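# Carry the long box from desk to far shelf

## Task

Lift the long cardboard box off the desk and set it down on a shelf board in the final shelving section at the far end of the aisle (the section on either side of the aisle counts). The box must rest directly on the shelf, not on top of a carton, and no part of it may overhang the shelf's front edge. The robot must not topple or finish leaning, or the task fails.

## Robot and tools

ROBOT. TidyBot++: a wheeled base 0.54 m long, 0.50 m wide, 0.38 m high, driven by four powered casters, carrying one seven-joint arm with a two-finger gripper. The shoulder sits 0.12 m ahead of the base centre, 0.68 m off the floor. Arm segments: upper arm 0.42 m, forearm 0.31 m, hand 0.31 m. Cameras: base_camera (fixed on the base, looking ahead) and wrist_camera (looks along the hand). The arm begins folded with the hand aimed down; a hand aimed down reaches no higher than about 0.94 m, and only near the base.

FRAMES. Base frame: origin on the floor below the base centre, x ahead, y to the left, z up, metres. Odometry frame: the base frame as it was at scene start; base_odometry reports x, y and heading (rad, left positive, -3.142 to 3.142) there, counted from wheel turns, so slip shows as travel. hand_pose is the midpoint between the closed finger pads, in the base frame; its z axis runs out along the fingers, and the fingers open and close along its y axis.

move. One action per call; every motion in it starts at once.
- base: an object with any of translate_m (ahead +, -2 to 2 m), strafe_m (left +, -2 to 2 m), rotate_rad (left/counter-clockwise +, -6.3 to 6.3 rad). These are offsets from where the base last measured itself, along its axes at the start of the command, not poses.
- joints: absolute targets keyed by name: joint_1_rad to joint_7_rad in radians, gripper_pos from 0 (open, pad gap about 85 mm) to 1 (closed). joint_2_rad limited to ±2.249, joint_4_rad ±2.579, joint_6_rad ±2.099; the rest turn freely but take the short way, so send turns under half a revolution. joint_1_rad positive turns the arm clockwise seen from above, the reverse of rotate_rad. At joint_7_rad 1.57 with the hand down, the fingers open toward the robot's left and right.
- target: a single list of seven numbers [x, y, z, qw, qx, qy, qz], an absolute hand pose in the base frame (metres, then unit quaternion), as printed in hand_pose. With target, joints may contain only gripper_pos.
- speeds: top-speed caps for this action: translate_m/strafe_m 0.05-0.5 m/s (give it under one key only when combining both), rotate_rad 0.1-1.57 rad/s, gripper_pos 0.234-0.993 per s.
- min_time_s: 0.1-8, the shortest duration for each arm motion.
- cameras: list of base_camera, wrist_camera or all; [] for none.
- blocking: true (default) waits until everything stops; false returns within about half a second while motion continues.
A move with no action just reports state and images.

wait(seconds 0-10, cameras): lets time pass; returns early once running motions stop. stop(cameras): brakes all your motions. zoom_image(camera, region [x0, y0, x1, y1] in pixels from the top-left, at most 504 by 504): enlarges part of the latest image. read_manual(section "licences"): licence text only. finished_scene(scene: current scene number): ends the scene, irreversibly; make no further calls in that reply.

RESULT LINES. base_status, joint_status, hand_status: "done", "moving", "off_target" (at rest away from the goal, maybe still pressing), or stops "contact_stop", "time_out", "torque_fault", "limit_stop_at_motor_heat". "not_followed" / "joint command not followed" with "cause:" means the self-collision check withheld the arm targets; "pose unreachable" similarly for a target. An unrequested stop prevents the rest of that reply's move, wait and finished_scene calls. hand_target is where the hand would be with every joint on target; hand_pose is where it actually is. base_tilt gives lean in degrees (forward, right). motor_effort gives percent of each motor's maximum, with the peak in brackets. on_its_own lists things the robot did unprompted. "ARM HIT" flags a hard self or base collision; "MOTOR HOT" and "OVER-TEMPERATURE FAULT" report heating.

ACCURACY. After a target, expect a few centimetres of error; correct by adding (wanted minus measured hand_pose) to the last target. To keep a loaded hand still, resend hand_target, not hand_pose. A held load makes the arm sag, more when stretched; don't command a joint to its own current reading while carrying. When a carried object lands on a surface, hand_pose stops dropping while your commands keep descending; watch motor_effort and the cameras. Gripper: "off_target" on closing means it is squeezing an object; "done" at 1 means it holds nothing.

AVOID. The arm never slows for obstacles and keeps shoving once blocked; no check stops it striking the base. Don't drive or turn while the hand is caught on something above about 0.6 m, don't swing a stretched arm sideways, and don't reach far over furniture right in front: the robot can tip. Hard impacts can trigger a torque fault (arm frozen about 10 s). Avoid dropping or flinging the box, slamming into furniture, squeezing too hard, or twisting and yanking the gripper. Holding loads out at length heats motors. Before finishing, the box must sit still on its own.

Each tool is called after "Emit:" by a JSON object that holds its "method" and its "body".

## Session

Emit:
{"method": "move", "body": {}}

Scene clock: 0.00 s.
base_odometry: x=+0.000 y=+0.000 heading=+0.000
base_tilt: forward=-0.4 right=-0.1
base_status: not commanded
joint_positions: joint_1_rad=-0.039 joint_2_rad=-0.358 joint_3_rad=+3.129 joint_4_rad=-2.547 joint_5_rad=+0.016 joint_6_rad=-0.881 joint_7_rad=+1.599 gripper_pos=+0.000
joint_status: not commanded
motor_effort: joint_1_rad=+0 joint_2_rad=-1 joint_3_rad=+0 joint_4_rad=+11 joint_5_rad=+0 joint_6_rad=+1 joint_7_rad=+1
hand_pose: x=+0.2497 y=+0.0037 z=+0.5830 quat_wxyz=(+0.008, +0.998, +0.044, +0.036) (m; base frame)
hand_target: x=+0.2490 y=+0.0037 z=+0.5826 quat_wxyz=(+0.008, +0.998, +0.044, +0.035) (m; base frame)
hand_status: not commanded
pictures: base_camera, wrist_camera
Images, in order (width x height): base_camera 644x364, wrist_camera 644x476.

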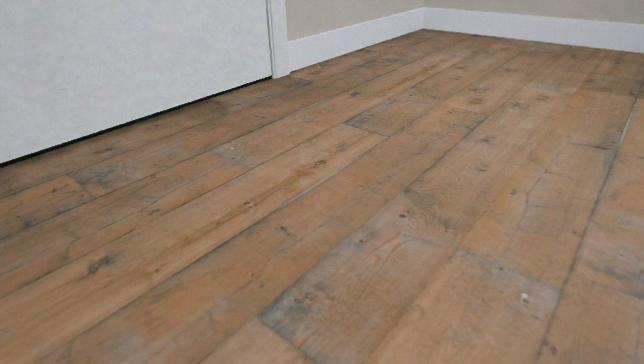

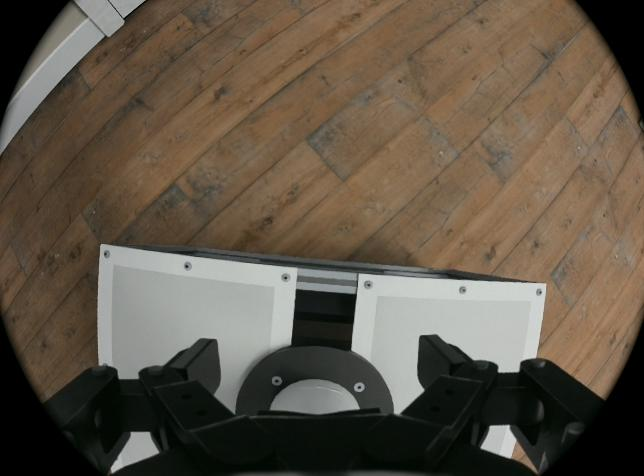

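Emit:
{"method": "move", "body": {"joints": {"joint_6_rad": 0.45}, "cameras": ["all"]}}

Scene clock: 7.27 s.
move: done
base_odometry: x=+0.000 y=+0.000 heading=+0.000
base_tilt: forward=-0.4 right=-0.1
base_status: not commanded
joint_positions: joint_1_rad=-0.039 joint_2_rad=-0.358 joint_3_rad=+3.129 joint_4_rad=-2.547 joint_5_rad=+0.016 joint_6_rad=+0.405 joint_7_rad=+1.599 gripper_pos=+0.000
joint_status: all done
motor_effort: joint_1_rad=+1(1) joint_2_rad=-6(6) joint_3_rad=+0(0) joint_4_rad=+16(17) joint_5_rad=+0(1) joint_6_rad=+9(9) joint_7_rad=+0(1)
hand_pose: x=+0.5311 y=+0.0251 z=+0.8274 quat_wxyz=(-0.003, +0.778, +0.040, +0.628)
hand_target: x=+0.5334 y=+0.0255 z=+0.8403 quat_wxyz=(-0.004, +0.764, +0.039, +0.644)
hand_status: not commanded
pictures: base_camera, wrist_camera
Images, in order (width x height): base_camera 644x364, wrist_camera 644x476.

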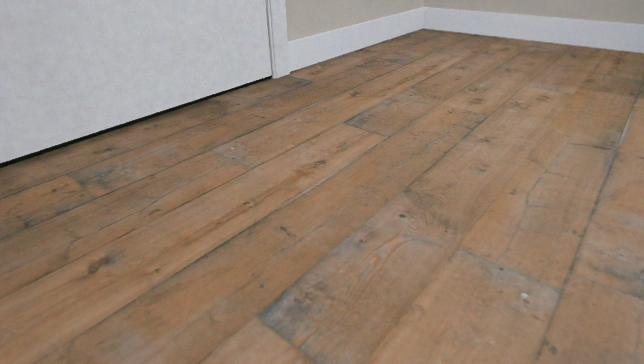

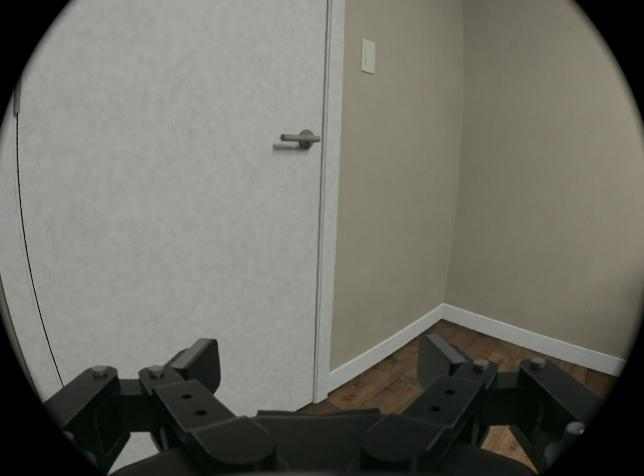

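Emit:
{"method": "move", "body": {"base": {"rotate_rad": -0.9}, "cameras": ["all"]}}

Emit:
{"method": "move", "body": {"base": {"rotate_rad": -0.6}, "cameras": ["all"]}}

Scene clock: 14.97 s.
move: done
base_odometry: x=+0.000 y=+0.000 heading=-0.899
base_tilt: forward=-0.4 right=-0.1
base_status: done
joint_positions: joint_1_rad=-0.039 joint_2_rad=-0.358 joint_3_rad=+3.129 joint_4_rad=-2.547 joint_5_rad=+0.016 joint_6_rad=+0.405 joint_7_rad=+1.599 gripper_pos=+0.000
joint_status: not commanded
motor_effort: joint_1_rad=+0(2) joint_2_rad=-6(6) joint_3_rad=+0(1) joint_4_rad=+16(17) joint_5_rad=+0(1) joint_6_rad=+8(9) joint_7_rad=+0(1)
hand_pose: x=+0.5311 y=+0.0250 z=+0.8275 quat_wxyz=(-0.003, +0.777, +0.040, +0.628)
hand_target: x=+0.5334 y=+0.0255 z=+0.8403 quat_wxyz=(-0.004, +0.764, +0.039, +0.644)
hand_status: not commanded
pictures: base_camera, wrist_camera
Images, in order (width x height): base_camera 644x364, wrist_camera 644x476.

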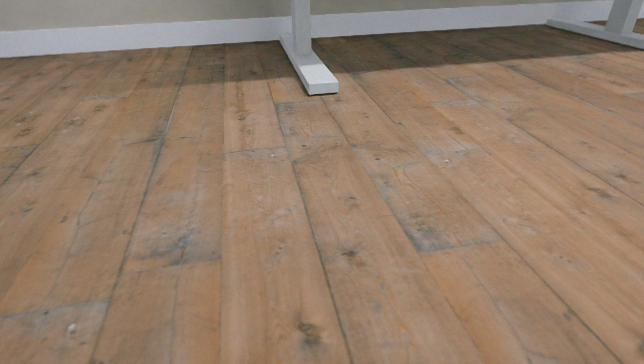

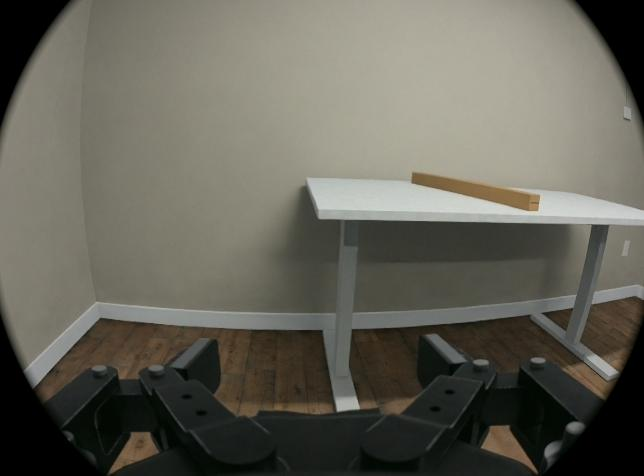

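Scene clock: 16.50 s.
move: done
base_odometry: x=+0.000 y=+0.000 heading=-1.498
base_tilt: forward=-0.4 right=-0.1
base_status: done
joint_positions: joint_1_rad=-0.039 joint_2_rad=-0.358 joint_3_rad=+3.129 joint_4_rad=-2.547 joint_5_rad=+0.016 joint_6_rad=+0.405 joint_7_rad=+1.599 gripper_pos=+0.000
joint_status: not commanded
motor_effort: joint_1_rad=+1(1) joint_2_rad=-5(6) joint_3_rad=+0(1) joint_4_rad=+16(17) joint_5_rad=+0(1) joint_6_rad=+9(10) joint_7_rad=+1(1)
hand_pose: x=+0.5311 y=+0.0249 z=+0.8275 quat_wxyz=(-0.003, +0.777, +0.040, +0.628)
hand_target: x=+0.5334 y=+0.0255 z=+0.8403 quat_wxyz=(-0.004, +0.764, +0.039, +0.644)
hand_status: not commanded
pictures: base_camera, wrist_camera
Images, in order (width x height): base_camera 644x364, wrist_camera 644x476.

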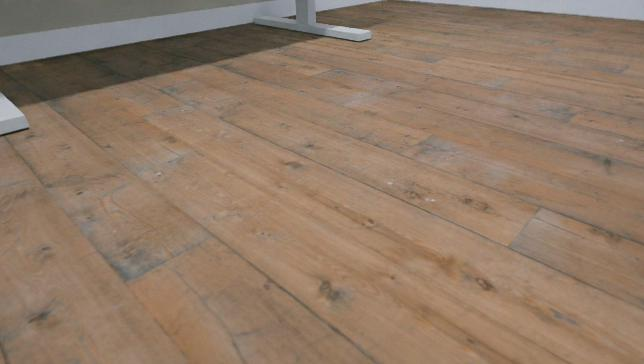

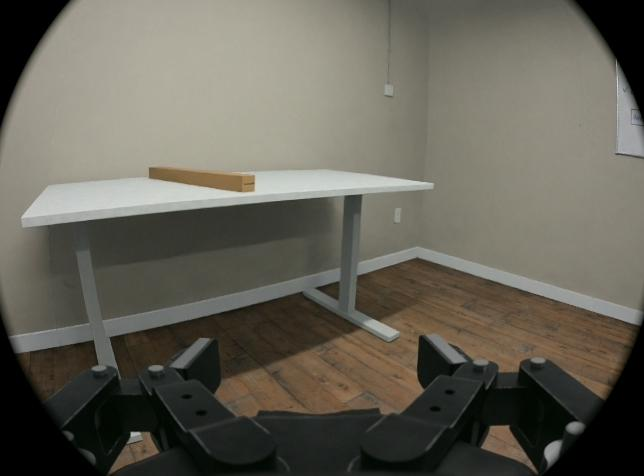

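Emit:
{"method": "move", "body": {"base": {"rotate_rad": -1.0}, "cameras": ["wrist_camera"]}}

Emit:
{"method": "move", "body": {"base": {"rotate_rad": -1.0}, "cameras": ["wrist_camera"]}}

Emit:
{"method": "move", "body": {"base": {"rotate_rad": -1.0}, "cameras": ["wrist_camera"]}}

Scene clock: 23.20 s.
move: done
base_odometry: x=+0.000 y=+0.000 heading=-2.498
base_tilt: forward=-0.4 right=-0.1
base_status: done
joint_positions: joint_1_rad=-0.039 joint_2_rad=-0.358 joint_3_rad=+3.129 joint_4_rad=-2.547 joint_5_rad=+0.016 joint_6_rad=+0.405 joint_7_rad=+1.599 gripper_pos=+0.000
joint_status: not commanded
motor_effort: joint_1_rad=+0(2) joint_2_rad=-5(6) joint_3_rad=+0(1) joint_4_rad=+15(17) joint_5_rad=+0(1) joint_6_rad=+10(10) joint_7_rad=+1(1)
hand_pose: x=+0.5311 y=+0.0248 z=+0.8275 quat_wxyz=(-0.003, +0.777, +0.040, +0.628)
hand_target: x=+0.5334 y=+0.0255 z=+0.8403 quat_wxyz=(-0.004, +0.764, +0.039, +0.644)
hand_status: not commanded
Images, in order (width x height): wrist_camera 644x476.

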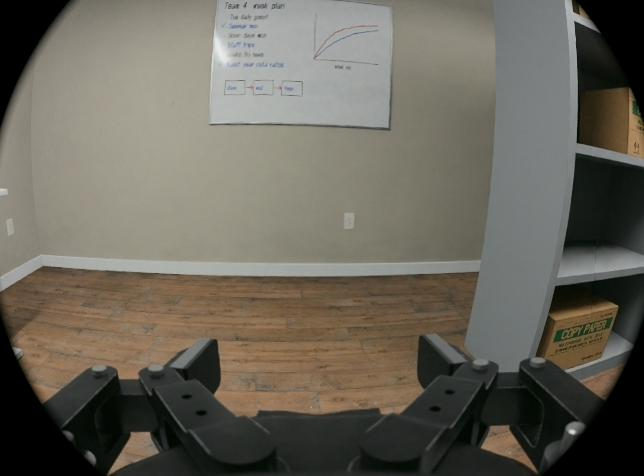

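Scene clock: 25.10 s.
move: done
base_odometry: x=+0.000 y=+0.000 heading=+2.786
base_tilt: forward=-0.4 right=-0.1
base_status: done
joint_positions: joint_1_rad=-0.039 joint_2_rad=-0.358 joint_3_rad=+3.130 joint_4_rad=-2.547 joint_5_rad=+0.016 joint_6_rad=+0.405 joint_7_rad=+1.599 gripper_pos=+0.000
joint_status: not commanded
motor_effort: joint_1_rad=+1(2) joint_2_rad=-5(6) joint_3_rad=+0(1) joint_4_rad=+15(16) joint_5_rad=+0(1) joint_6_rad=+9(10) joint_7_rad=+1(1)
hand_pose: x=+0.5311 y=+0.0248 z=+0.8275 quat_wxyz=(-0.003, +0.777, +0.040, +0.628)
hand_target: x=+0.5334 y=+0.0255 z=+0.8403 quat_wxyz=(-0.004, +0.764, +0.039, +0.644)
hand_status: not commanded
Images, in order (width x height): wrist_camera 644x476.

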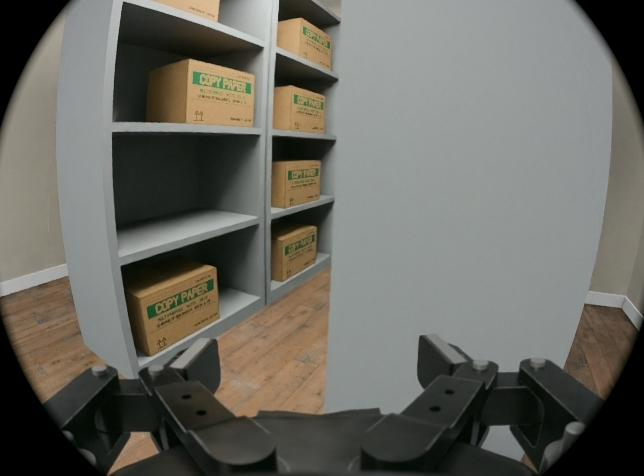

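Scene clock: 27.00 s.
move: done
base_odometry: x=+0.000 y=+0.000 heading=+1.787
base_tilt: forward=-0.3 right=-0.1
base_status: done
joint_positions: joint_1_rad=-0.039 joint_2_rad=-0.358 joint_3_rad=+3.130 joint_4_rad=-2.547 joint_5_rad=+0.016 joint_6_rad=+0.405 joint_7_rad=+1.599 gripper_pos=+0.000
joint_status: not commanded
motor_effort: joint_1_rad=+1(2) joint_2_rad=-5(6) joint_3_rad=+0(1) joint_4_rad=+16(17) joint_5_rad=+0(1) joint_6_rad=+9(10) joint_7_rad=+0(1)
hand_pose: x=+0.5311 y=+0.0247 z=+0.8275 quat_wxyz=(-0.003, +0.777, +0.040, +0.628)
hand_target: x=+0.5334 y=+0.0255 z=+0.8403 quat_wxyz=(-0.004, +0.764, +0.039, +0.644)
hand_status: not commanded
Images, in order (width x height): wrist_camera 644x476.

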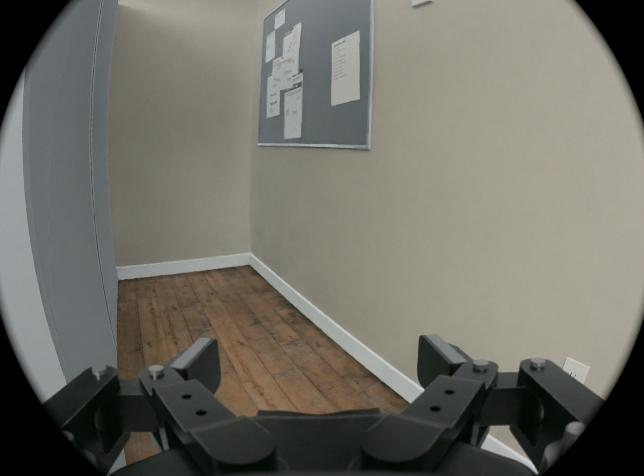

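Emit:
{"method": "move", "body": {"base": {"rotate_rad": 0.42}, "cameras": ["all"]}}

Scene clock: 37.63 s.
move: done
base_odometry: x=+0.000 y=+0.000 heading=+2.206
base_tilt: forward=-0.4 right=-0.1
base_status: done
joint_positions: joint_1_rad=-0.039 joint_2_rad=-0.358 joint_3_rad=+3.129 joint_4_rad=-2.547 joint_5_rad=+0.016 joint_6_rad=+0.405 joint_7_rad=+1.599 gripper_pos=+0.000
joint_status: not commanded
motor_effort: joint_1_rad=+1(2) joint_2_rad=-6(6) joint_3_rad=+0(1) joint_4_rad=+16(16) joint_5_rad=+0(1) joint_6_rad=+9(10) joint_7_rad=+1(1)
hand_pose: x=+0.5311 y=+0.0249 z=+0.8275 quat_wxyz=(-0.003, +0.777, +0.040, +0.628)
hand_target: x=+0.5334 y=+0.0255 z=+0.8403 quat_wxyz=(-0.004, +0.764, +0.039, +0.644)
hand_status: not commanded
pictures: base_camera, wrist_camera
Images, in order (width x height): base_camera 644x364, wrist_camera 644x476.

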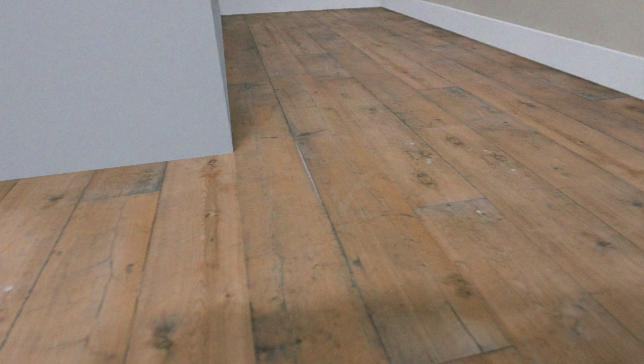

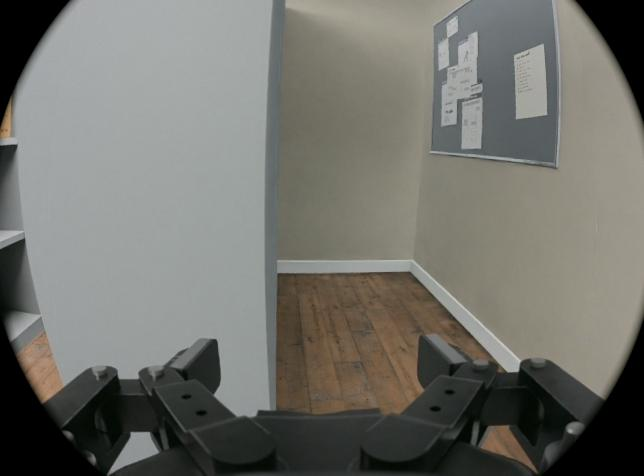

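Emit:
{"method": "move", "body": {"base": {"rotate_rad": 0.18}, "cameras": ["all"]}}

Scene clock: 49.57 s.
move: done
base_odometry: x=+0.000 y=+0.000 heading=+2.385
base_tilt: forward=-0.4 right=-0.1
base_status: done
joint_positions: joint_1_rad=-0.039 joint_2_rad=-0.358 joint_3_rad=+3.129 joint_4_rad=-2.547 joint_5_rad=+0.016 joint_6_rad=+0.405 joint_7_rad=+1.599 gripper_pos=+0.000
joint_status: not commanded
motor_effort: joint_1_rad=+1(2) joint_2_rad=-5(6) joint_3_rad=+0(1) joint_4_rad=+16(17) joint_5_rad=+0(1) joint_6_rad=+9(9) joint_7_rad=+1(1)
hand_pose: x=+0.5311 y=+0.0250 z=+0.8275 quat_wxyz=(-0.003, +0.777, +0.040, +0.628)
hand_target: x=+0.5334 y=+0.0255 z=+0.8403 quat_wxyz=(-0.004, +0.764, +0.039, +0.644)
hand_status: not commanded
pictures: base_camera, wrist_camera
Images, in order (width x height): base_camera 644x364, wrist_camera 644x476.

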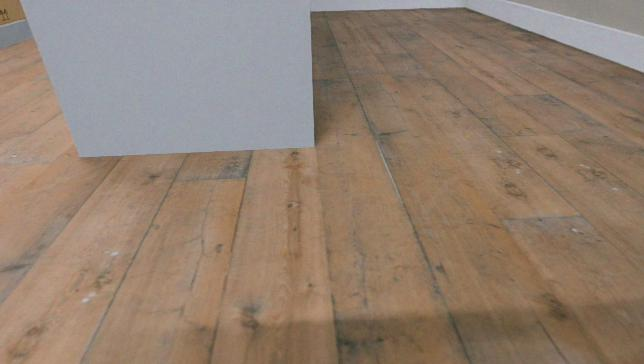

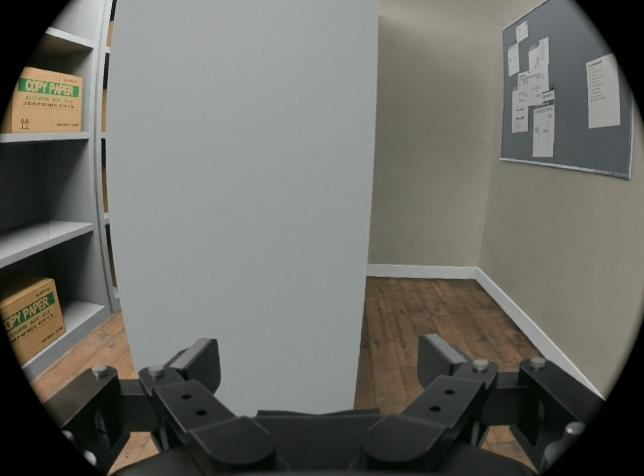

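Emit:
{"method": "move", "body": {"base": {"rotate_rad": 0.09}}}

Emit:
{"method": "move", "body": {"base": {"strafe_m": 1.0}, "cameras": ["all"]}}

Scene clock: 56.63 s.
move: done
base_odometry: x=+0.000 y=+0.000 heading=+2.474
base_tilt: forward=-0.4 right=-0.1
base_status: done
joint_positions: joint_1_rad=-0.039 joint_2_rad=-0.358 joint_3_rad=+3.128 joint_4_rad=-2.547 joint_5_rad=+0.016 joint_6_rad=+0.405 joint_7_rad=+1.599 gripper_pos=+0.000
joint_status: not commanded
motor_effort: joint_1_rad=+1(1) joint_2_rad=-5(6) joint_3_rad=+0(2) joint_4_rad=+16(17) joint_5_rad=+0(1) joint_6_rad=+9(9) joint_7_rad=+0(1)
hand_pose: x=+0.5311 y=+0.0254 z=+0.8275 quat_wxyz=(-0.004, +0.777, +0.040, +0.628)
hand_target: x=+0.5334 y=+0.0255 z=+0.8403 quat_wxyz=(-0.004, +0.764, +0.039, +0.644)
hand_status: not commanded
pictures: none

Scene clock: 59.57 s.
move: done
base_odometry: x=-0.620 y=-0.785 heading=+2.474
base_tilt: forward=-0.4 right=-0.1
base_status: done
joint_positions: joint_1_rad=-0.039 joint_2_rad=-0.358 joint_3_rad=+3.128 joint_4_rad=-2.547 joint_5_rad=+0.016 joint_6_rad=+0.405 joint_7_rad=+1.599 gripper_pos=+0.000
joint_status: not commanded
motor_effort: joint_1_rad=+0(1) joint_2_rad=-6(6) joint_3_rad=+0(2) joint_4_rad=+16(17) joint_5_rad=+0(1) joint_6_rad=+9(10) joint_7_rad=+0(2)
hand_pose: x=+0.5311 y=+0.0253 z=+0.8275 quat_wxyz=(-0.003, +0.777, +0.040, +0.628)
hand_target: x=+0.5334 y=+0.0255 z=+0.8403 quat_wxyz=(-0.004, +0.764, +0.039, +0.644)
hand_status: not commanded
pictures: base_camera, wrist_camera
Images, in order (width x height): base_camera 644x364, wrist_camera 644x476.

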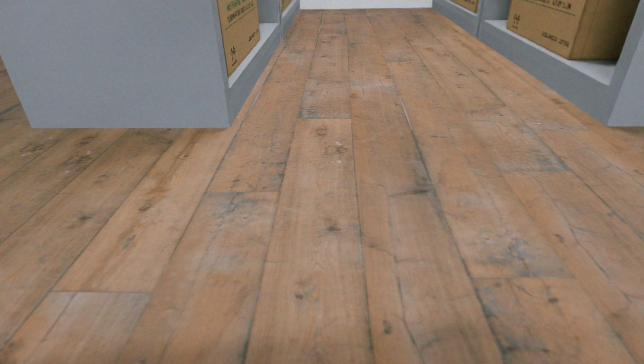

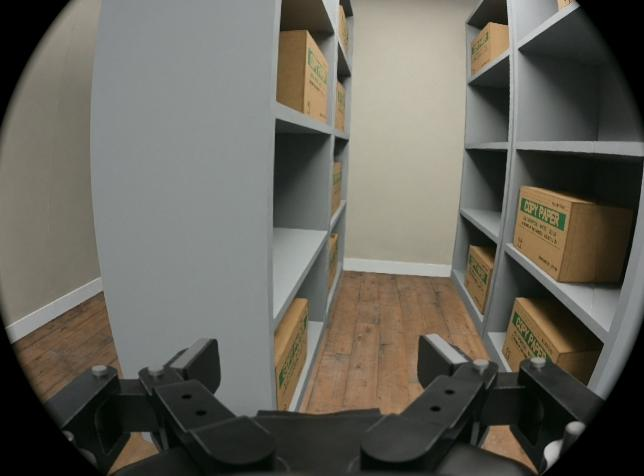

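Emit:
{"method": "zoom_image", "body": {"camera": "wrist_camera", "region": [260, 0, 644, 400]}}

Scaled by 1.260.

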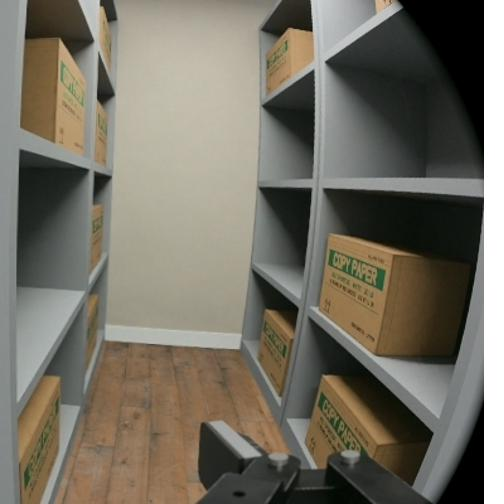

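Emit:
{"method": "move", "body": {"base": {"rotate_rad": 3.12}, "cameras": ["all"]}}

Scene clock: 98.63 s.
move: done
base_odometry: x=-0.620 y=-0.785 heading=-0.690
base_tilt: forward=-0.3 right=-0.1
base_status: done
joint_positions: joint_1_rad=-0.039 joint_2_rad=-0.358 joint_3_rad=+3.128 joint_4_rad=-2.547 joint_5_rad=+0.016 joint_6_rad=+0.405 joint_7_rad=+1.599 gripper_pos=+0.000
joint_status: not commanded
motor_effort: joint_1_rad=+1(2) joint_2_rad=-6(6) joint_3_rad=+0(1) joint_4_rad=+16(16) joint_5_rad=+0(1) joint_6_rad=+9(10) joint_7_rad=+0(1)
hand_pose: x=+0.5311 y=+0.0253 z=+0.8275 quat_wxyz=(-0.003, +0.777, +0.040, +0.628)
hand_target: x=+0.5334 y=+0.0255 z=+0.8403 quat_wxyz=(-0.004, +0.764, +0.039, +0.644)
hand_status: not commanded
pictures: base_camera, wrist_camera
Images, in order (width x height): base_camera 644x364, wrist_camera 644x476.

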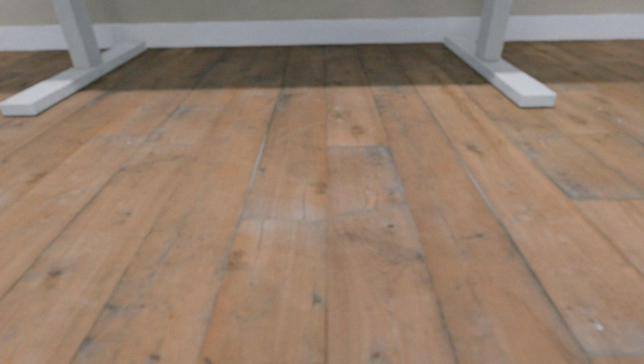

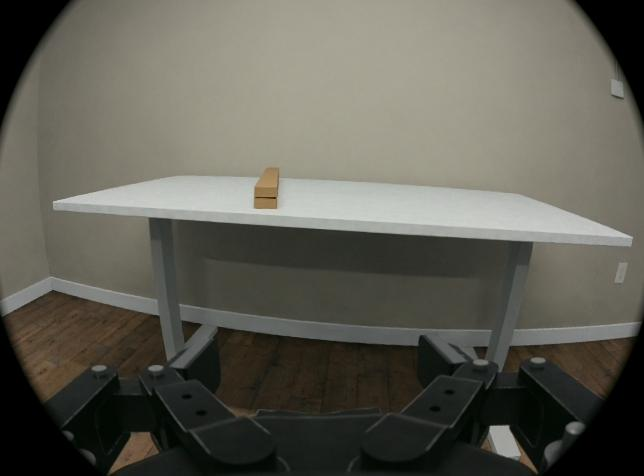

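Emit:
{"method": "move", "body": {"base": {"strafe_m": 0.25}, "joints": {"joint_2_rad": 0.0, "joint_4_rad": -1.22, "joint_6_rad": -0.87, "joint_1_rad": 0.0, "joint_3_rad": 3.14, "joint_5_rad": 0.0, "joint_7_rad": 1.57}, "min_time_s": 3, "cameras": ["all"]}}

Scene clock: 133.50 s.
move: done
base_odometry: x=-0.460 y=-0.592 heading=-0.689
base_tilt: forward=-0.4 right=-0.1
base_status: done
joint_positions: joint_1_rad=-0.020 joint_2_rad=-0.027 joint_3_rad=+3.127 joint_4_rad=-1.252 joint_5_rad=+0.016 joint_6_rad=-0.809 joint_7_rad=+1.599 gripper_pos=+0.000
joint_status: all done
motor_effort: joint_1_rad=+1(3) joint_2_rad=-17(18) joint_3_rad=-1(2) joint_4_rad=+18(20) joint_5_rad=+0(1) joint_6_rad=+8(11) joint_7_rad=+0(2)
hand_pose: x=+0.6814 y=+0.0172 z=+1.0697 quat_wxyz=(+0.006, +0.850, +0.028, +0.526)
hand_target: x=+0.6845 y=+0.0022 z=+1.0561 quat_wxyz=(-0.001, +0.865, +0.000, +0.502)
hand_status: not commanded
pictures: base_camera, wrist_camera
Images, in order (width x height): base_camera 644x364, wrist_camera 644x476.

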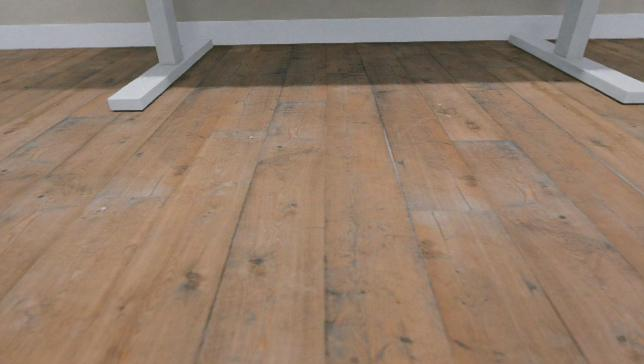

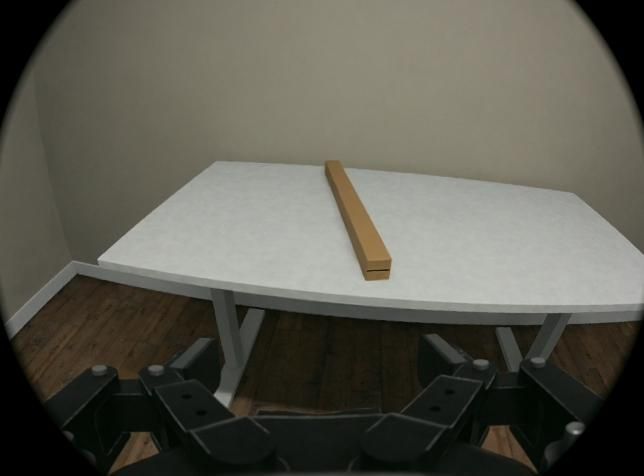

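Emit:
{"method": "zoom_image", "body": {"camera": "wrist_camera", "region": [240, 140, 480, 320]}}

Scaled by 2.100.

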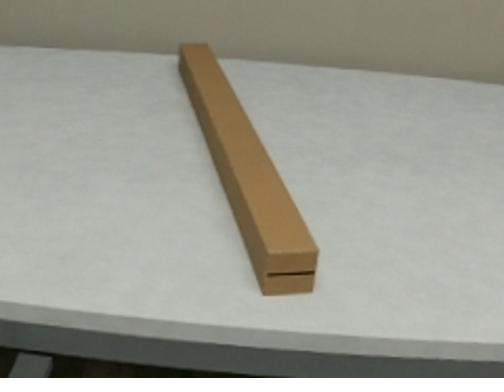

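Emit:
{"method": "move", "body": {"base": {"rotate_rad": 0.17}}}

Emit:
{"method": "move", "body": {"base": {"strafe_m": -0.25, "translate_m": 0.35}, "cameras": ["all"]}}

Scene clock: 188.13 s.
move: done
base_odometry: x=-0.460 y=-0.592 heading=-0.518
base_tilt: forward=-0.4 right=-0.1
base_status: done
joint_positions: joint_1_rad=-0.009 joint_2_rad=-0.026 joint_3_rad=+3.133 joint_4_rad=-1.252 joint_5_rad=+0.013 joint_6_rad=-0.811 joint_7_rad=+1.599 gripper_pos=+0.000
joint_status: not commanded
motor_effort: joint_1_rad=+0(3) joint_2_rad=-18(19) joint_3_rad=+0(2) joint_4_rad=+18(18) joint_5_rad=+0(1) joint_6_rad=+8(9) joint_7_rad=+1(1)
hand_pose: x=+0.6820 y=+0.0082 z=+1.0685 quat_wxyz=(+0.009, +0.851, +0.021, +0.524)
hand_target: x=+0.6845 y=+0.0022 z=+1.0561 quat_wxyz=(-0.001, +0.865, +0.000, +0.502)
hand_status: not commanded
pictures: none

Scene clock: 190.27 s.
move: done
base_odometry: x=-0.280 y=-0.983 heading=-0.518
base_tilt: forward=-0.3 right=-0.1
base_status: done
joint_positions: joint_1_rad=-0.008 joint_2_rad=-0.009 joint_3_rad=+3.136 joint_4_rad=-1.250 joint_5_rad=+0.013 joint_6_rad=-0.813 joint_7_rad=+1.599 gripper_pos=+0.000
joint_status: not commanded
motor_effort: joint_1_rad=+0(2) joint_2_rad=-18(21) joint_3_rad=+0(2) joint_4_rad=+18(18) joint_5_rad=+0(1) joint_6_rad=+8(9) joint_7_rad=+0(1)
hand_pose: x=+0.6881 y=+0.0061 z=+1.0596 quat_wxyz=(+0.010, +0.856, +0.019, +0.517)
hand_target: x=+0.6845 y=+0.0022 z=+1.0561 quat_wxyz=(-0.001, +0.865, +0.000, +0.502)
hand_status: not commanded
pictures: base_camera, wrist_camera
Images, in order (width x height): base_camera 644x364, wrist_camera 644x476.

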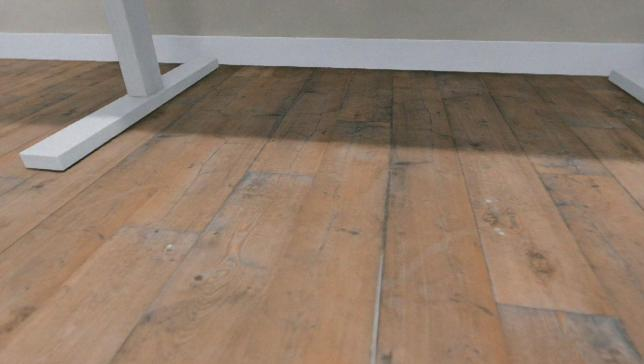

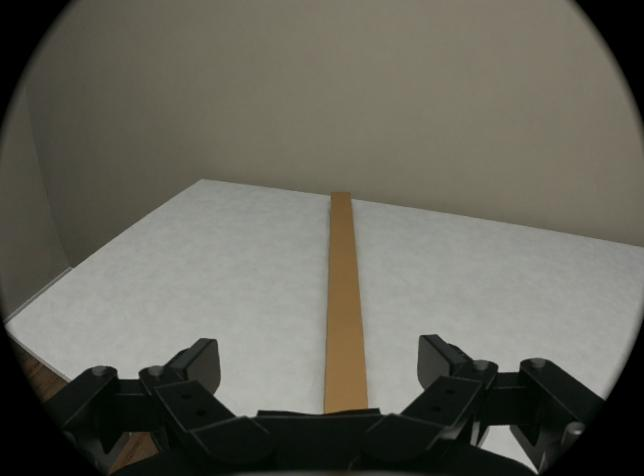

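Emit:
{"method": "move", "body": {"base": {"rotate_rad": -0.04, "translate_m": 0.42}, "speeds": {"translate_m": 0.25}, "cameras": ["all"]}}

Scene clock: 202.87 s.
move: done
base_odometry: x=+0.085 y=-1.191 heading=-0.559
base_tilt: forward=-0.4 right=-0.1
base_status: done
joint_positions: joint_1_rad=-0.002 joint_2_rad=-0.005 joint_3_rad=+3.141 joint_4_rad=-1.250 joint_5_rad=+0.013 joint_6_rad=-0.814 joint_7_rad=+1.599 gripper_pos=+0.000
joint_status: not commanded
motor_effort: joint_1_rad=+1(3) joint_2_rad=-18(21) joint_3_rad=+0(2) joint_4_rad=+17(19) joint_5_rad=+0(1) joint_6_rad=+8(9) joint_7_rad=+1(1)
hand_pose: x=+0.6896 y=-0.0002 z=+1.0573 quat_wxyz=(+0.013, +0.857, +0.014, +0.515)
hand_target: x=+0.6845 y=+0.0022 z=+1.0561 quat_wxyz=(-0.001, +0.865, +0.000, +0.502)
hand_status: not commanded
pictures: base_camera, wrist_camera
Images, in order (width x height): base_camera 644x364, wrist_camera 644x476.

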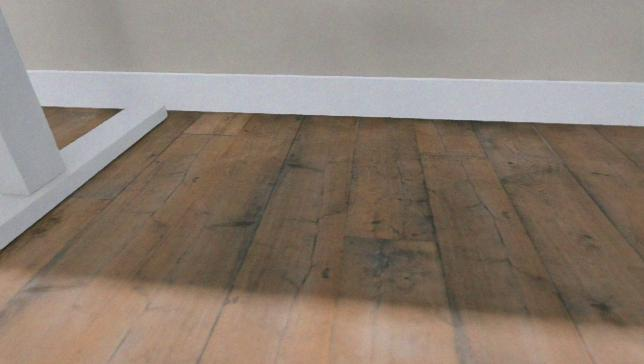

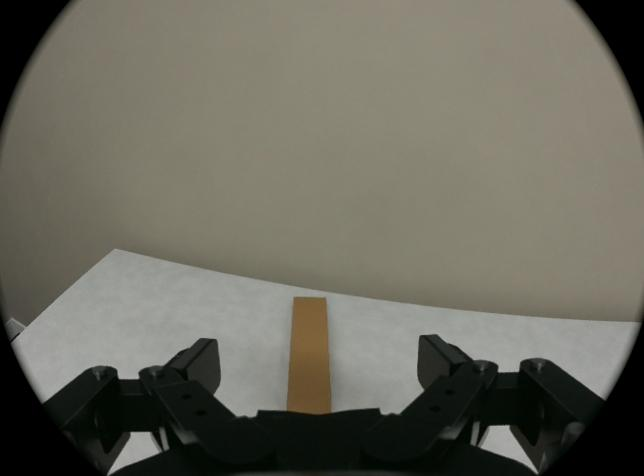

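Emit:
{"method": "move", "body": {"joints": {"joint_1_rad": -0.02, "joint_2_rad": 0.424, "joint_3_rad": 3.14, "joint_4_rad": -0.611, "joint_5_rad": 0.0, "joint_6_rad": -1.67, "joint_7_rad": 1.57}, "min_time_s": 3, "cameras": ["wrist_camera"]}}

Scene clock: 219.97 s.
move: done
base_odometry: x=+0.085 y=-1.191 heading=-0.559
base_tilt: forward=-0.3 right=-0.1
base_status: not commanded
joint_positions: joint_1_rad=-0.002 joint_2_rad=+0.399 joint_3_rad=+3.141 joint_4_rad=-0.641 joint_5_rad=+0.013 joint_6_rad=-1.617 joint_7_rad=+1.599 gripper_pos=+0.000
joint_status: all done
motor_effort: joint_1_rad=+1(2) joint_2_rad=-28(29) joint_3_rad=-1(2) joint_4_rad=+14(18) joint_5_rad=+0(1) joint_6_rad=+4(10) joint_7_rad=+0(1)
hand_pose: x=+0.6986 y=-0.0012 z=+0.9536 quat_wxyz=(+0.009, +0.971, +0.013, +0.240)
hand_target: x=+0.6939 y=+0.0135 z=+0.9437 quat_wxyz=(-0.003, +0.976, +0.010, +0.217)
hand_status: not commanded
Images, in order (width x height): wrist_camera 644x476.

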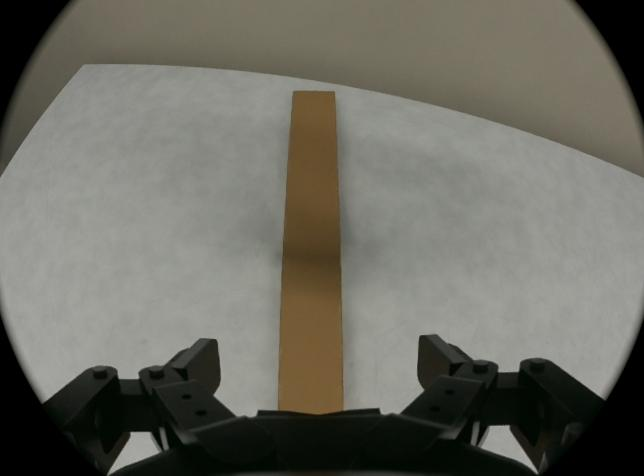

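Emit:
{"method": "move", "body": {"joints": {"joint_1_rad": -0.035, "joint_2_rad": 0.305, "joint_3_rad": 3.14, "joint_4_rad": -1.03, "joint_5_rad": 0.0, "joint_6_rad": -1.33, "joint_7_rad": 1.57}, "min_time_s": 3, "cameras": ["wrist_camera"]}}

Scene clock: 235.60 s.
move: done
base_odometry: x=+0.085 y=-1.191 heading=-0.559
base_tilt: forward=-0.3 right=-0.1
base_status: not commanded
joint_positions: joint_1_rad=-0.015 joint_2_rad=+0.366 joint_3_rad=+3.141 joint_4_rad=-0.999 joint_5_rad=+0.013 joint_6_rad=-1.377 joint_7_rad=+1.599 gripper_pos=+0.000
joint_status: all done
motor_effort: joint_1_rad=+1(1) joint_2_rad=-28(30) joint_3_rad=-1(2) joint_4_rad=+16(16) joint_5_rad=+0(1) joint_6_rad=+4(5) joint_7_rad=+0(2)
hand_pose: x=+0.6983 y=+0.0063 z=+0.8521 quat_wxyz=(+0.008, +0.980, +0.021, +0.198)
hand_target: x=+0.6934 y=+0.0222 z=+0.8800 quat_wxyz=(-0.005, +0.972, +0.017, +0.236)
hand_status: not commanded
Images, in order (width x height): wrist_camera 644x476.

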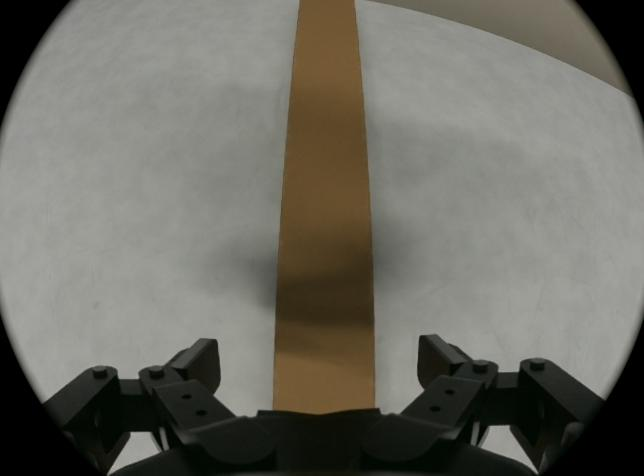

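Emit:
{"method": "zoom_image", "body": {"camera": "wrist_camera", "region": [180, 260, 460, 476]}}

Scaled by 1.800.

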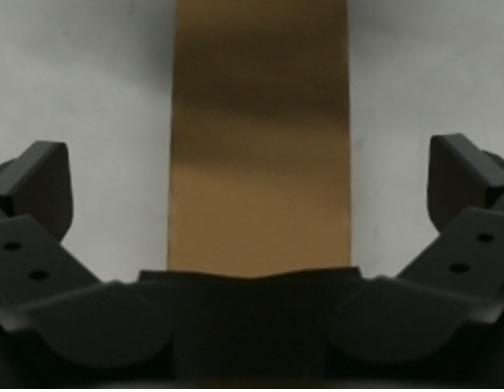

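Emit:
{"method": "move", "body": {"joints": {"joint_4_rad": -1.11, "joint_6_rad": -1.25}, "min_time_s": 2, "cameras": ["wrist_camera"]}}

Scene clock: 257.87 s.
move: done
base_odometry: x=+0.085 y=-1.191 heading=-0.559
base_tilt: forward=-0.3 right=-0.1
base_status: not commanded
joint_positions: joint_1_rad=-0.015 joint_2_rad=+0.365 joint_3_rad=+3.141 joint_4_rad=-1.078 joint_5_rad=+0.013 joint_6_rad=-1.297 joint_7_rad=+1.599 gripper_pos=+0.000
joint_status: all done
motor_effort: joint_1_rad=+1(1) joint_2_rad=-28(29) joint_3_rad=-1(1) joint_4_rad=+15(17) joint_5_rad=+0(1) joint_6_rad=+3(5) joint_7_rad=+0(1)
hand_pose: x=+0.7028 y=+0.0065 z=+0.8284 quat_wxyz=(+0.008, +0.980, +0.022, +0.200)
hand_target: x=+0.6982 y=+0.0224 z=+0.8553 quat_wxyz=(-0.005, +0.972, +0.017, +0.236)
hand_status: not commanded
Images, in order (width x height): wrist_camera 644x476.

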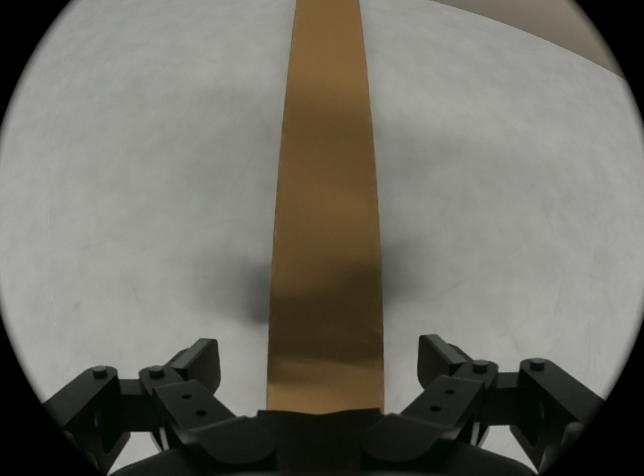

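Emit:
{"method": "move", "body": {"base": {"translate_m": -0.03}, "joints": {"joint_4_rad": -1.19, "joint_6_rad": -1.165}, "min_time_s": 2, "speeds": {"translate_m": 0.1}, "cameras": ["wrist_camera"]}}

Scene clock: 264.43 s.
move: done
base_odometry: x=+0.059 y=-1.175 heading=-0.559
base_tilt: forward=-0.3 right=-0.1
base_status: done
joint_positions: joint_1_rad=-0.016 joint_2_rad=+0.351 joint_3_rad=+3.141 joint_4_rad=-1.158 joint_5_rad=+0.013 joint_6_rad=-1.212 joint_7_rad=+1.599 gripper_pos=+0.000
joint_status: all done
motor_effort: joint_1_rad=+1(1) joint_2_rad=-28(32) joint_3_rad=-1(1) joint_4_rad=+16(17) joint_5_rad=+0(1) joint_6_rad=+4(5) joint_7_rad=+1(1)
hand_pose: x=+0.7046 y=+0.0073 z=+0.8125 quat_wxyz=(+0.007, +0.978, +0.023, +0.209)
hand_target: x=+0.7025 y=+0.0226 z=+0.8311 quat_wxyz=(-0.005, +0.971, +0.017, +0.238)
hand_status: not commanded
Images, in order (width x height): wrist_camera 644x476.

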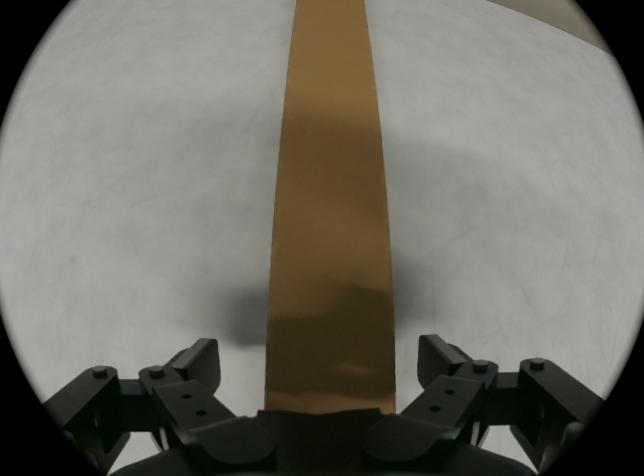

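Emit:
{"method": "move", "body": {"joints": {"gripper_pos": 0.38}, "speeds": {"gripper_pos": 0.234}, "cameras": ["wrist_camera"]}}

Scene clock: 273.10 s.
move: done
base_odometry: x=+0.059 y=-1.175 heading=-0.559
base_tilt: forward=-0.3 right=-0.1
base_status: not commanded
joint_positions: joint_1_rad=-0.016 joint_2_rad=+0.351 joint_3_rad=+3.141 joint_4_rad=-1.158 joint_5_rad=+0.013 joint_6_rad=-1.211 joint_7_rad=+1.599 gripper_pos=+0.379
joint_status: all done
motor_effort: joint_1_rad=+1(1) joint_2_rad=-28(29) joint_3_rad=-1(1) joint_4_rad=+16(17) joint_5_rad=+0(1) joint_6_rad=+4(4) joint_7_rad=+1(1)
hand_pose: x=+0.7048 y=+0.0073 z=+0.8125 quat_wxyz=(+0.007, +0.978, +0.023, +0.209)
hand_target: x=+0.7025 y=+0.0226 z=+0.8311 quat_wxyz=(-0.005, +0.971, +0.017, +0.238)
hand_status: not commanded
Images, in order (width x height): wrist_camera 644x476.

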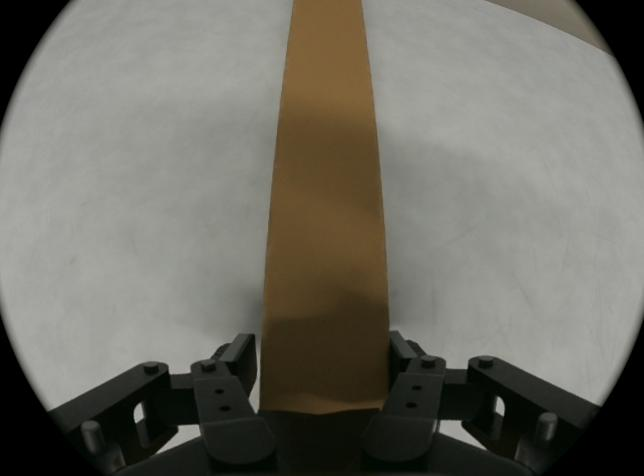

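Emit:
{"method": "move", "body": {"joints": {"gripper_pos": 0.43}, "speeds": {"gripper_pos": 0.234}, "cameras": ["wrist_camera"]}}

Scene clock: 275.43 s.
move: done
base_odometry: x=+0.059 y=-1.175 heading=-0.559
base_tilt: forward=-0.3 right=-0.1
base_status: not commanded
joint_positions: joint_1_rad=-0.016 joint_2_rad=+0.351 joint_3_rad=+3.141 joint_4_rad=-1.158 joint_5_rad=+0.013 joint_6_rad=-1.211 joint_7_rad=+1.599 gripper_pos=+0.431
joint_status: all done
motor_effort: joint_1_rad=+0(1) joint_2_rad=-28(29) joint_3_rad=-1(1) joint_4_rad=+16(17) joint_5_rad=+0(0) joint_6_rad=+4(4) joint_7_rad=+0(1)
hand_pose: x=+0.7048 y=+0.0073 z=+0.8125 quat_wxyz=(+0.007, +0.978, +0.023, +0.209)
hand_target: x=+0.7025 y=+0.0226 z=+0.8311 quat_wxyz=(-0.005, +0.971, +0.017, +0.238)
hand_status: not commanded
Images, in order (width x height): wrist_camera 644x476.

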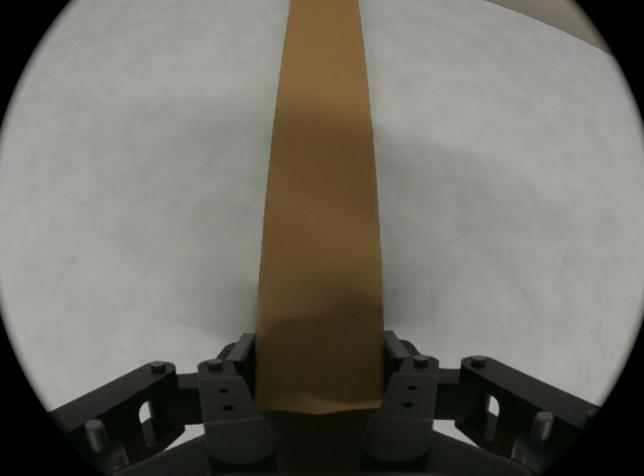

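Emit:
{"method": "move", "body": {"joints": {"gripper_pos": 0.46}, "speeds": {"gripper_pos": 0.234}, "cameras": ["wrist_camera"]}}

Scene clock: 277.77 s.
move: done
base_odometry: x=+0.059 y=-1.175 heading=-0.559
base_tilt: forward=-0.4 right=-0.1
base_status: not commanded
joint_positions: joint_1_rad=-0.016 joint_2_rad=+0.350 joint_3_rad=+3.141 joint_4_rad=-1.158 joint_5_rad=+0.013 joint_6_rad=-1.211 joint_7_rad=+1.599 gripper_pos=+0.456
joint_status: all done
motor_effort: joint_1_rad=+1(1) joint_2_rad=-27(28) joint_3_rad=-1(1) joint_4_rad=+16(16) joint_5_rad=+0(1) joint_6_rad=+4(4) joint_7_rad=+0(1)
hand_pose: x=+0.7048 y=+0.0073 z=+0.8128 quat_wxyz=(+0.007, +0.977, +0.023, +0.210)
hand_target: x=+0.7025 y=+0.0226 z=+0.8311 quat_wxyz=(-0.005, +0.971, +0.017, +0.238)
hand_status: not commanded
Images, in order (width x height): wrist_camera 644x476.

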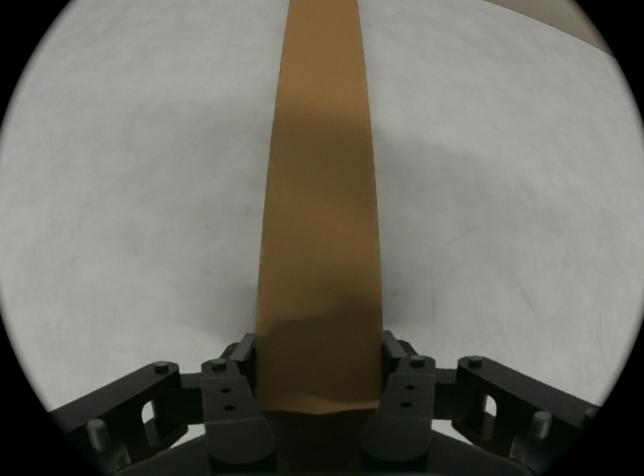

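Emit:
{"method": "move", "body": {"joints": {"joint_4_rad": -0.98, "joint_6_rad": -1.375}, "min_time_s": 3, "cameras": ["wrist_camera"]}}

Scene clock: 283.83 s.
move: done
base_odometry: x=+0.059 y=-1.175 heading=-0.559
base_tilt: forward=-0.3 right=-0.1
base_status: not commanded
joint_positions: joint_1_rad=-0.016 joint_2_rad=+0.350 joint_3_rad=+3.141 joint_4_rad=-1.015 joint_5_rad=+0.013 joint_6_rad=-1.324 joint_7_rad=+1.599 gripper_pos=+0.456
joint_status: all done
motor_effort: joint_1_rad=+1(1) joint_2_rad=-29(30) joint_3_rad=-1(1) joint_4_rad=+17(18) joint_5_rad=+0(1) joint_6_rad=+4(6) joint_7_rad=+1(1)
hand_pose: x=+0.7071 y=+0.0072 z=+0.8610 quat_wxyz=(+0.008, +0.974, +0.022, +0.224)
hand_target: x=+0.6907 y=+0.0221 z=+0.8959 quat_wxyz=(-0.005, +0.971, +0.017, +0.238)
hand_status: not commanded
Images, in order (width x height): wrist_camera 644x476.

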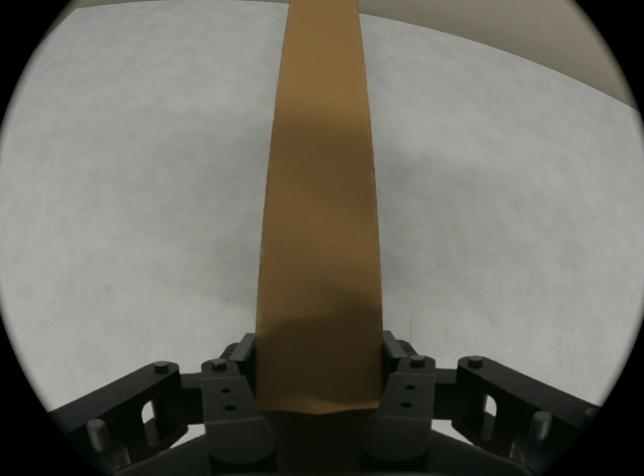

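Emit:
{"method": "move", "body": {"base": {"translate_m": -0.62}, "speeds": {"translate_m": 0.3}, "cameras": ["all"]}}

Scene clock: 295.20 s.
move: done
base_odometry: x=-0.466 y=-0.846 heading=-0.559
base_tilt: forward=-0.3 right=-0.1
base_status: done
joint_positions: joint_1_rad=-0.020 joint_2_rad=+0.346 joint_3_rad=+3.141 joint_4_rad=-1.014 joint_5_rad=+0.013 joint_6_rad=-1.331 joint_7_rad=+1.599 gripper_pos=+0.456
joint_status: not commanded
motor_effort: joint_1_rad=+1(2) joint_2_rad=-29(32) joint_3_rad=-1(1) joint_4_rad=+16(17) joint_5_rad=+0(1) joint_6_rad=+4(6) joint_7_rad=+1(1)
hand_pose: x=+0.7049 y=+0.0092 z=+0.8632 quat_wxyz=(+0.007, +0.974, +0.023, +0.224)
hand_target: x=+0.6907 y=+0.0221 z=+0.8959 quat_wxyz=(-0.005, +0.971, +0.017, +0.238)
hand_status: not commanded
pictures: base_camera, wrist_camera
Images, in order (width x height): base_camera 644x364, wrist_camera 644x476.

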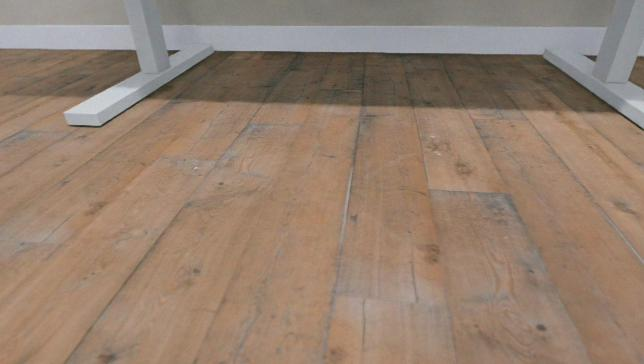

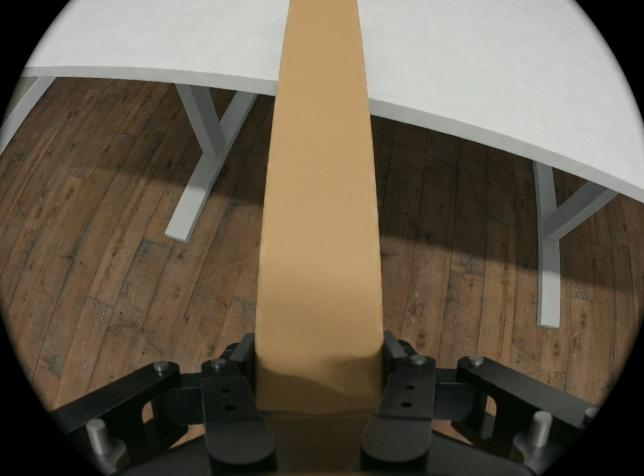

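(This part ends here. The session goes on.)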